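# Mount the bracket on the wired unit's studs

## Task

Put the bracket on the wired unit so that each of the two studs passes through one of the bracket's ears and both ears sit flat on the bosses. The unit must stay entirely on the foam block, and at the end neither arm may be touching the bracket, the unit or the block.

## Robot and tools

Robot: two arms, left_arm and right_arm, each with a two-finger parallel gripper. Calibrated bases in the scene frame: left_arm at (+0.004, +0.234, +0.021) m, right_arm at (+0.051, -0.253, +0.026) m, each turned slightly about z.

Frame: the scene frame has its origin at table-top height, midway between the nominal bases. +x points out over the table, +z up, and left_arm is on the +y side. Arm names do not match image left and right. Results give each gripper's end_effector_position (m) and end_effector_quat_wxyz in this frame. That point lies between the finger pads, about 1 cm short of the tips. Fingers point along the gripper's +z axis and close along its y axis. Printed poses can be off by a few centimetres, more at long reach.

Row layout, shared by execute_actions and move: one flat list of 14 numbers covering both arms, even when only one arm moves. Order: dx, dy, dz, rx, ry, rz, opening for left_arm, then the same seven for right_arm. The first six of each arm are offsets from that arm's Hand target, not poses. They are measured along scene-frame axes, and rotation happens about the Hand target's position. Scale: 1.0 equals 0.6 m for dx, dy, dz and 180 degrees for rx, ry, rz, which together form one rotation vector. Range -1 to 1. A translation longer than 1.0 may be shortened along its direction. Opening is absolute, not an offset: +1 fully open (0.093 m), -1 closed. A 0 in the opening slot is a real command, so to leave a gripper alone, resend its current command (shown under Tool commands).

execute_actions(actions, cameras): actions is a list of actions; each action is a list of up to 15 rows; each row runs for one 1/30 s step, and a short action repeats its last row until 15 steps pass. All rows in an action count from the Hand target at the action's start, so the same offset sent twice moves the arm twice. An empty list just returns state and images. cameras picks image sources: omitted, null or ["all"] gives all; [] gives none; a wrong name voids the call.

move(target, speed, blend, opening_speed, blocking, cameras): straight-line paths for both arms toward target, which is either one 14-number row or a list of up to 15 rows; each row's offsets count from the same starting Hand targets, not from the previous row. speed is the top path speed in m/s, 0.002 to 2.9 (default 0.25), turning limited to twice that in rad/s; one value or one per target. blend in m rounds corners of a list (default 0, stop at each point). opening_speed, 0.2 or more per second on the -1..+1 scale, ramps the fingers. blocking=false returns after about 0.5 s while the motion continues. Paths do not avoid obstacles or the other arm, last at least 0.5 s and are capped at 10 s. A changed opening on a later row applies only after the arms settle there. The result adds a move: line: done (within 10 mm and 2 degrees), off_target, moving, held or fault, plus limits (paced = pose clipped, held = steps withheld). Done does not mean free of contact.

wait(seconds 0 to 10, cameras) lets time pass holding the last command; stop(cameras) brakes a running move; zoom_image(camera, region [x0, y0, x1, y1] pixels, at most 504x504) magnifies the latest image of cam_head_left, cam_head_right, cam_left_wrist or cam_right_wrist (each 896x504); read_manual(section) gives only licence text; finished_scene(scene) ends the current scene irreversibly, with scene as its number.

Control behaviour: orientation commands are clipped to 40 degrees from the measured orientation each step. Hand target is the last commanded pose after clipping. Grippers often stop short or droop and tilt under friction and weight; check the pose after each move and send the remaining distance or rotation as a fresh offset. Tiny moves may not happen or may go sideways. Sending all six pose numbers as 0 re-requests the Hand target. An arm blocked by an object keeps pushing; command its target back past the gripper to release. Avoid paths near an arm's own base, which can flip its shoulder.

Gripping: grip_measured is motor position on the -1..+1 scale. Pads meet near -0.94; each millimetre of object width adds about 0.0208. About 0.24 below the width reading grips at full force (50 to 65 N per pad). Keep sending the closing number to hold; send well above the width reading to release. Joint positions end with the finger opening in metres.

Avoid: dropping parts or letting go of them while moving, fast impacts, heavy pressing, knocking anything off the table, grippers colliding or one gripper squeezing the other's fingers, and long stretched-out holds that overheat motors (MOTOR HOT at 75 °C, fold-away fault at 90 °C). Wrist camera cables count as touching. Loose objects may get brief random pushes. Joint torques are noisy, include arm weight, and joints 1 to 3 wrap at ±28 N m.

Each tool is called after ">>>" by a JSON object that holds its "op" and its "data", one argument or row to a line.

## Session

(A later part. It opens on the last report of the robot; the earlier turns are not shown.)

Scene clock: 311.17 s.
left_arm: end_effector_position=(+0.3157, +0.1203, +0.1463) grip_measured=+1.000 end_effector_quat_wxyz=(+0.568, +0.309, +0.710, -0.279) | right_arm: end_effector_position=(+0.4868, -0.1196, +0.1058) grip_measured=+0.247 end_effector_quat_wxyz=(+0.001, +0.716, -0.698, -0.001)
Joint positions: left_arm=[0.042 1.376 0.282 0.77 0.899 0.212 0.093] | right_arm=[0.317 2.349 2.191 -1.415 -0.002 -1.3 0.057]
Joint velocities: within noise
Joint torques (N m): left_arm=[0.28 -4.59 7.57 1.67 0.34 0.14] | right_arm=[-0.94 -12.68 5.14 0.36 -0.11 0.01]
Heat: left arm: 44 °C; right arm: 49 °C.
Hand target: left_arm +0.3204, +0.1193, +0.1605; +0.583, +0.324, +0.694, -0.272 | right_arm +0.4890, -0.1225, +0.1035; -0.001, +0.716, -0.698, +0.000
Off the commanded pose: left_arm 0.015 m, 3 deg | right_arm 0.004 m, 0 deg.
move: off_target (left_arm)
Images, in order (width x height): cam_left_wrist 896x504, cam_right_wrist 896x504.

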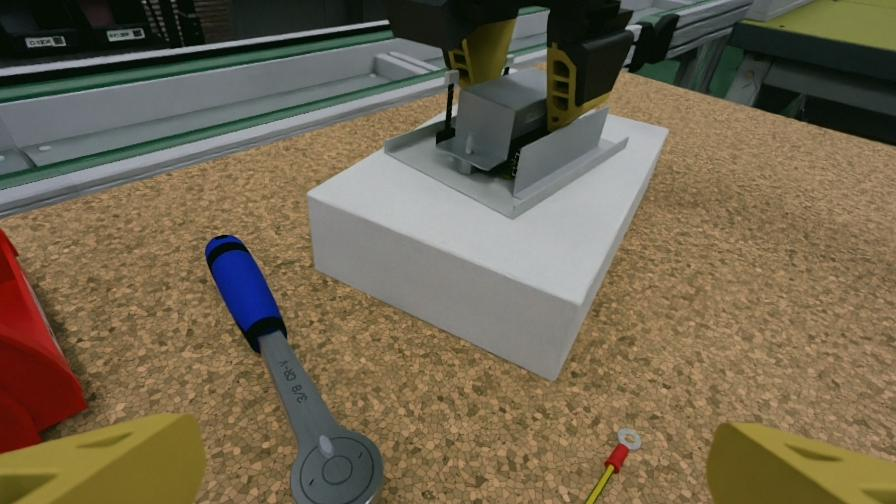

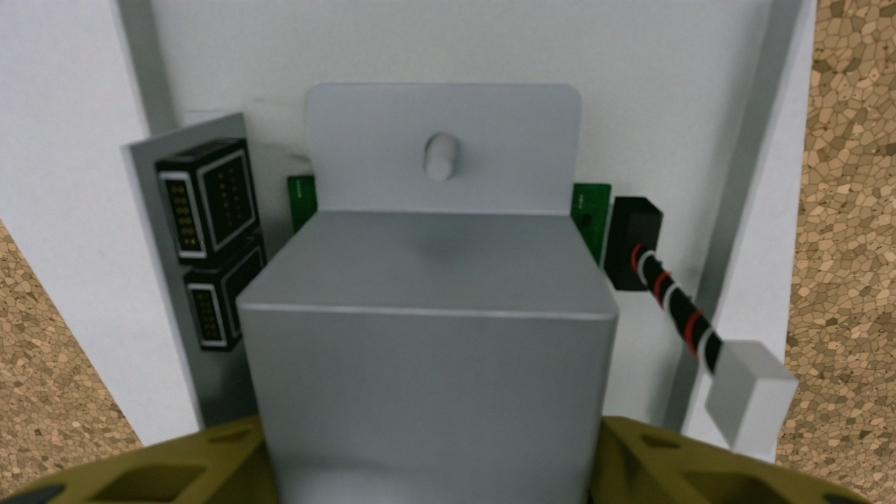

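>>> {"op": "move", "data": {
  "target": [
    [0,0,0,0,0,0,1,0,0,0.07,0,0,0,0.25],
    [0,0,0,0,0,0,1,-0.1,-0.2,0.2,0,0,0,0.25]
  ],
  "speed": [0.06,0.2]
}}

>>> {"op": "zoom_image", "data": {
  "camera": "cam_left_wrist",
  "region": [420, 40, 640, 200]
}}

>>> {"op": "zoom_image", "data": {
  "camera": "cam_head_left",
  "region": [380, 190, 480, 260]
}}

Scene clock: 320.17 s.
left_arm: end_effector_position=(+0.3157, +0.1203, +0.1463) grip_measured=+1.000 end_effector_quat_wxyz=(+0.568, +0.309, +0.710, -0.279) | right_arm: end_effector_position=(+0.4333, -0.2432, +0.2122) grip_measured=+0.247 end_effector_quat_wxyz=(-0.026, +0.712, -0.701, +0.024)
Joint positions: left_arm=[0.042 1.376 0.282 0.77 0.899 0.212 0.093] | right_arm=[0.046 1.975 2.025 -1.55 -0.001 -1.56 0.057]
Joint velocities: within noise
Joint torques (N m): left_arm=[0.27 -4.59 7.57 1.68 0.34 0.14] | right_arm=[-0.21 -13.09 4.98 0.38 -0.12 0.03]
Heat: left arm: 44 °C; right arm: 49 °C.
Hand target: left_arm +0.3204, +0.1193, +0.1605; +0.583, +0.324, +0.694, -0.272 | right_arm +0.4290, -0.2425, +0.2234; +0.000, +0.717, -0.698, +0.000
Off the commanded pose: left_arm 0.015 m, 3 deg | right_arm 0.012 m, 4 deg.
joint sent to its limit (right arm) — joint 4 (wrist pitch), lower limit. The joint targets are off in orientation, not in position.
move: off_target (left_arm, right_arm)

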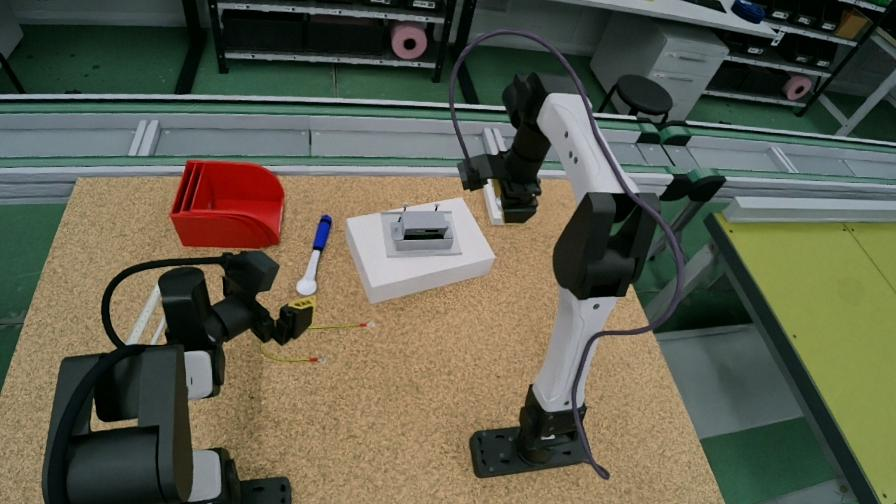

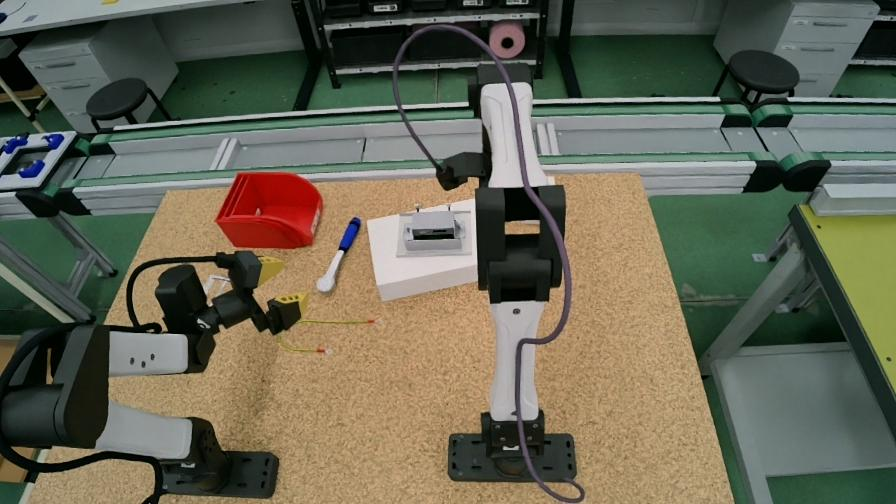

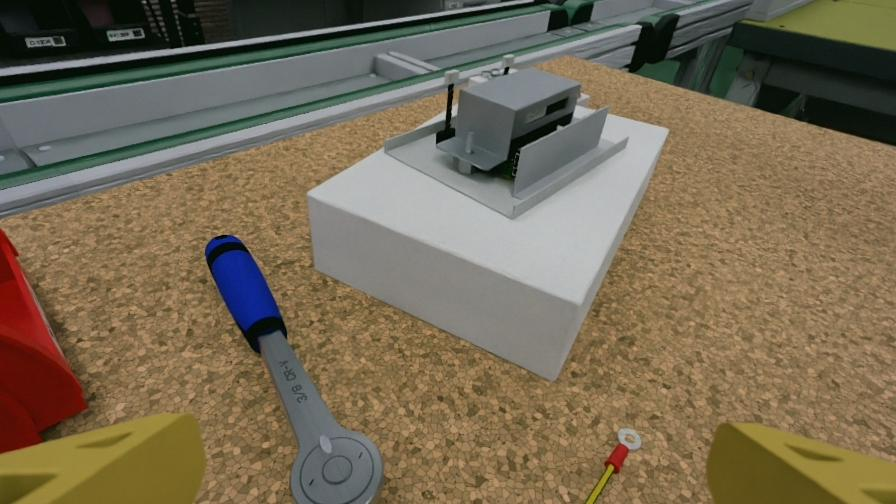

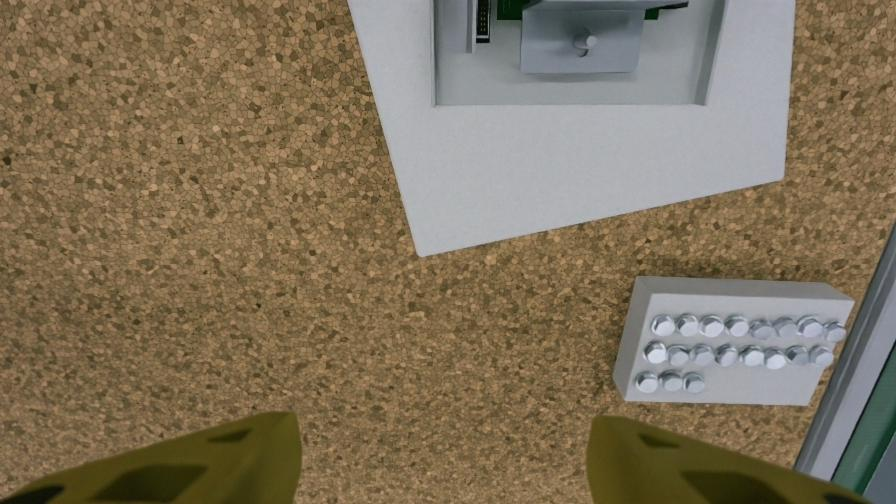

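Scaled by 2.291.

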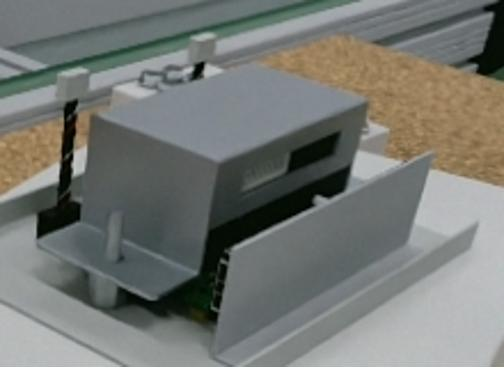

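Scaled by 5.040.

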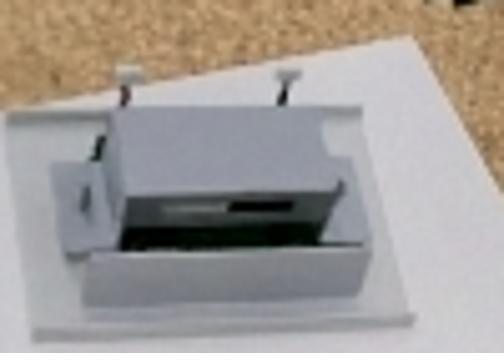

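>>> {"op": "move", "data": {
  "target": [0,0,0,0,0,0,1,-0.015,0.03,0.0,0,0,-0.49,0.25],
  "cameras": ["cam_right_wrist"]
}}

Scene clock: 329.67 s.
left_arm: end_effector_position=(+0.3157, +0.1203, +0.1463) grip_measured=+1.000 end_effector_quat_wxyz=(+0.568, +0.309, +0.710, -0.279) | right_arm: end_effector_position=(+0.4259, -0.2281, +0.2068) grip_measured=+0.247 end_effector_quat_wxyz=(+0.023, -0.030, +0.999, -0.004)
Joint positions: left_arm=[0.042 1.376 0.282 0.77 0.899 0.212 0.093] | right_arm=[0.092 1.966 1.99 -1.55 0.011 0.01 0.057]
Joint velocities: within noise
Joint torques (N m): left_arm=[0.31 -4.59 7.57 1.68 0.34 0.14] | right_arm=[0.16 -14.61 5.04 0.38 -0.15 0.19]
Heat: left arm: 43 °C; right arm: 48 °C.
Hand target: left_arm +0.3204, +0.1193, +0.1605; +0.583, +0.324, +0.694, -0.272 | right_arm +0.4200, -0.2244, +0.2234; +0.001, -0.029, +1.000, +0.000
Off the commanded pose: left_arm 0.015 m, 3 deg | right_arm 0.018 m, 3 deg.
joint sent to its limit (right arm) — joint 4 (wrist pitch), lower limit. The joint targets are off in orientation, not in position.
move: off_target (left_arm, right_arm)
Images, in order (width x height): cam_right_wrist 896x504.

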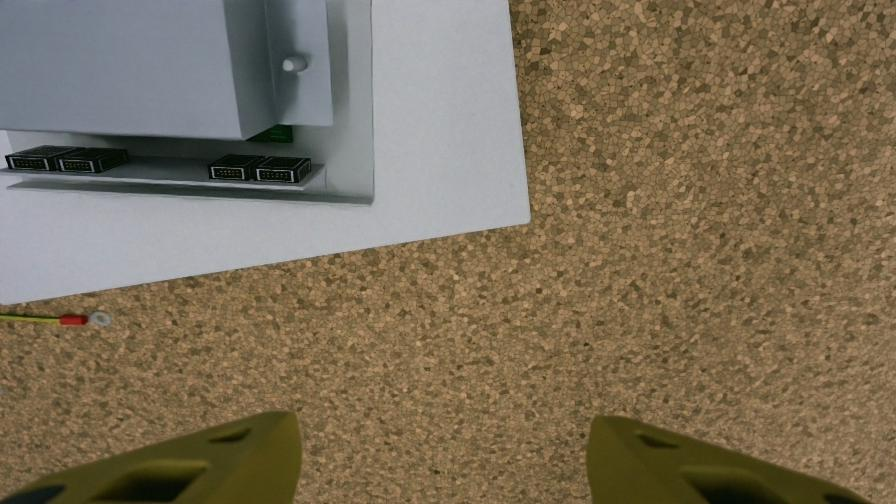

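Stud 2 is through the ear too. Done.

>>> {"op": "finished_scene", "data": {
  "scene": 2
}}

The scene is finished: the task was done.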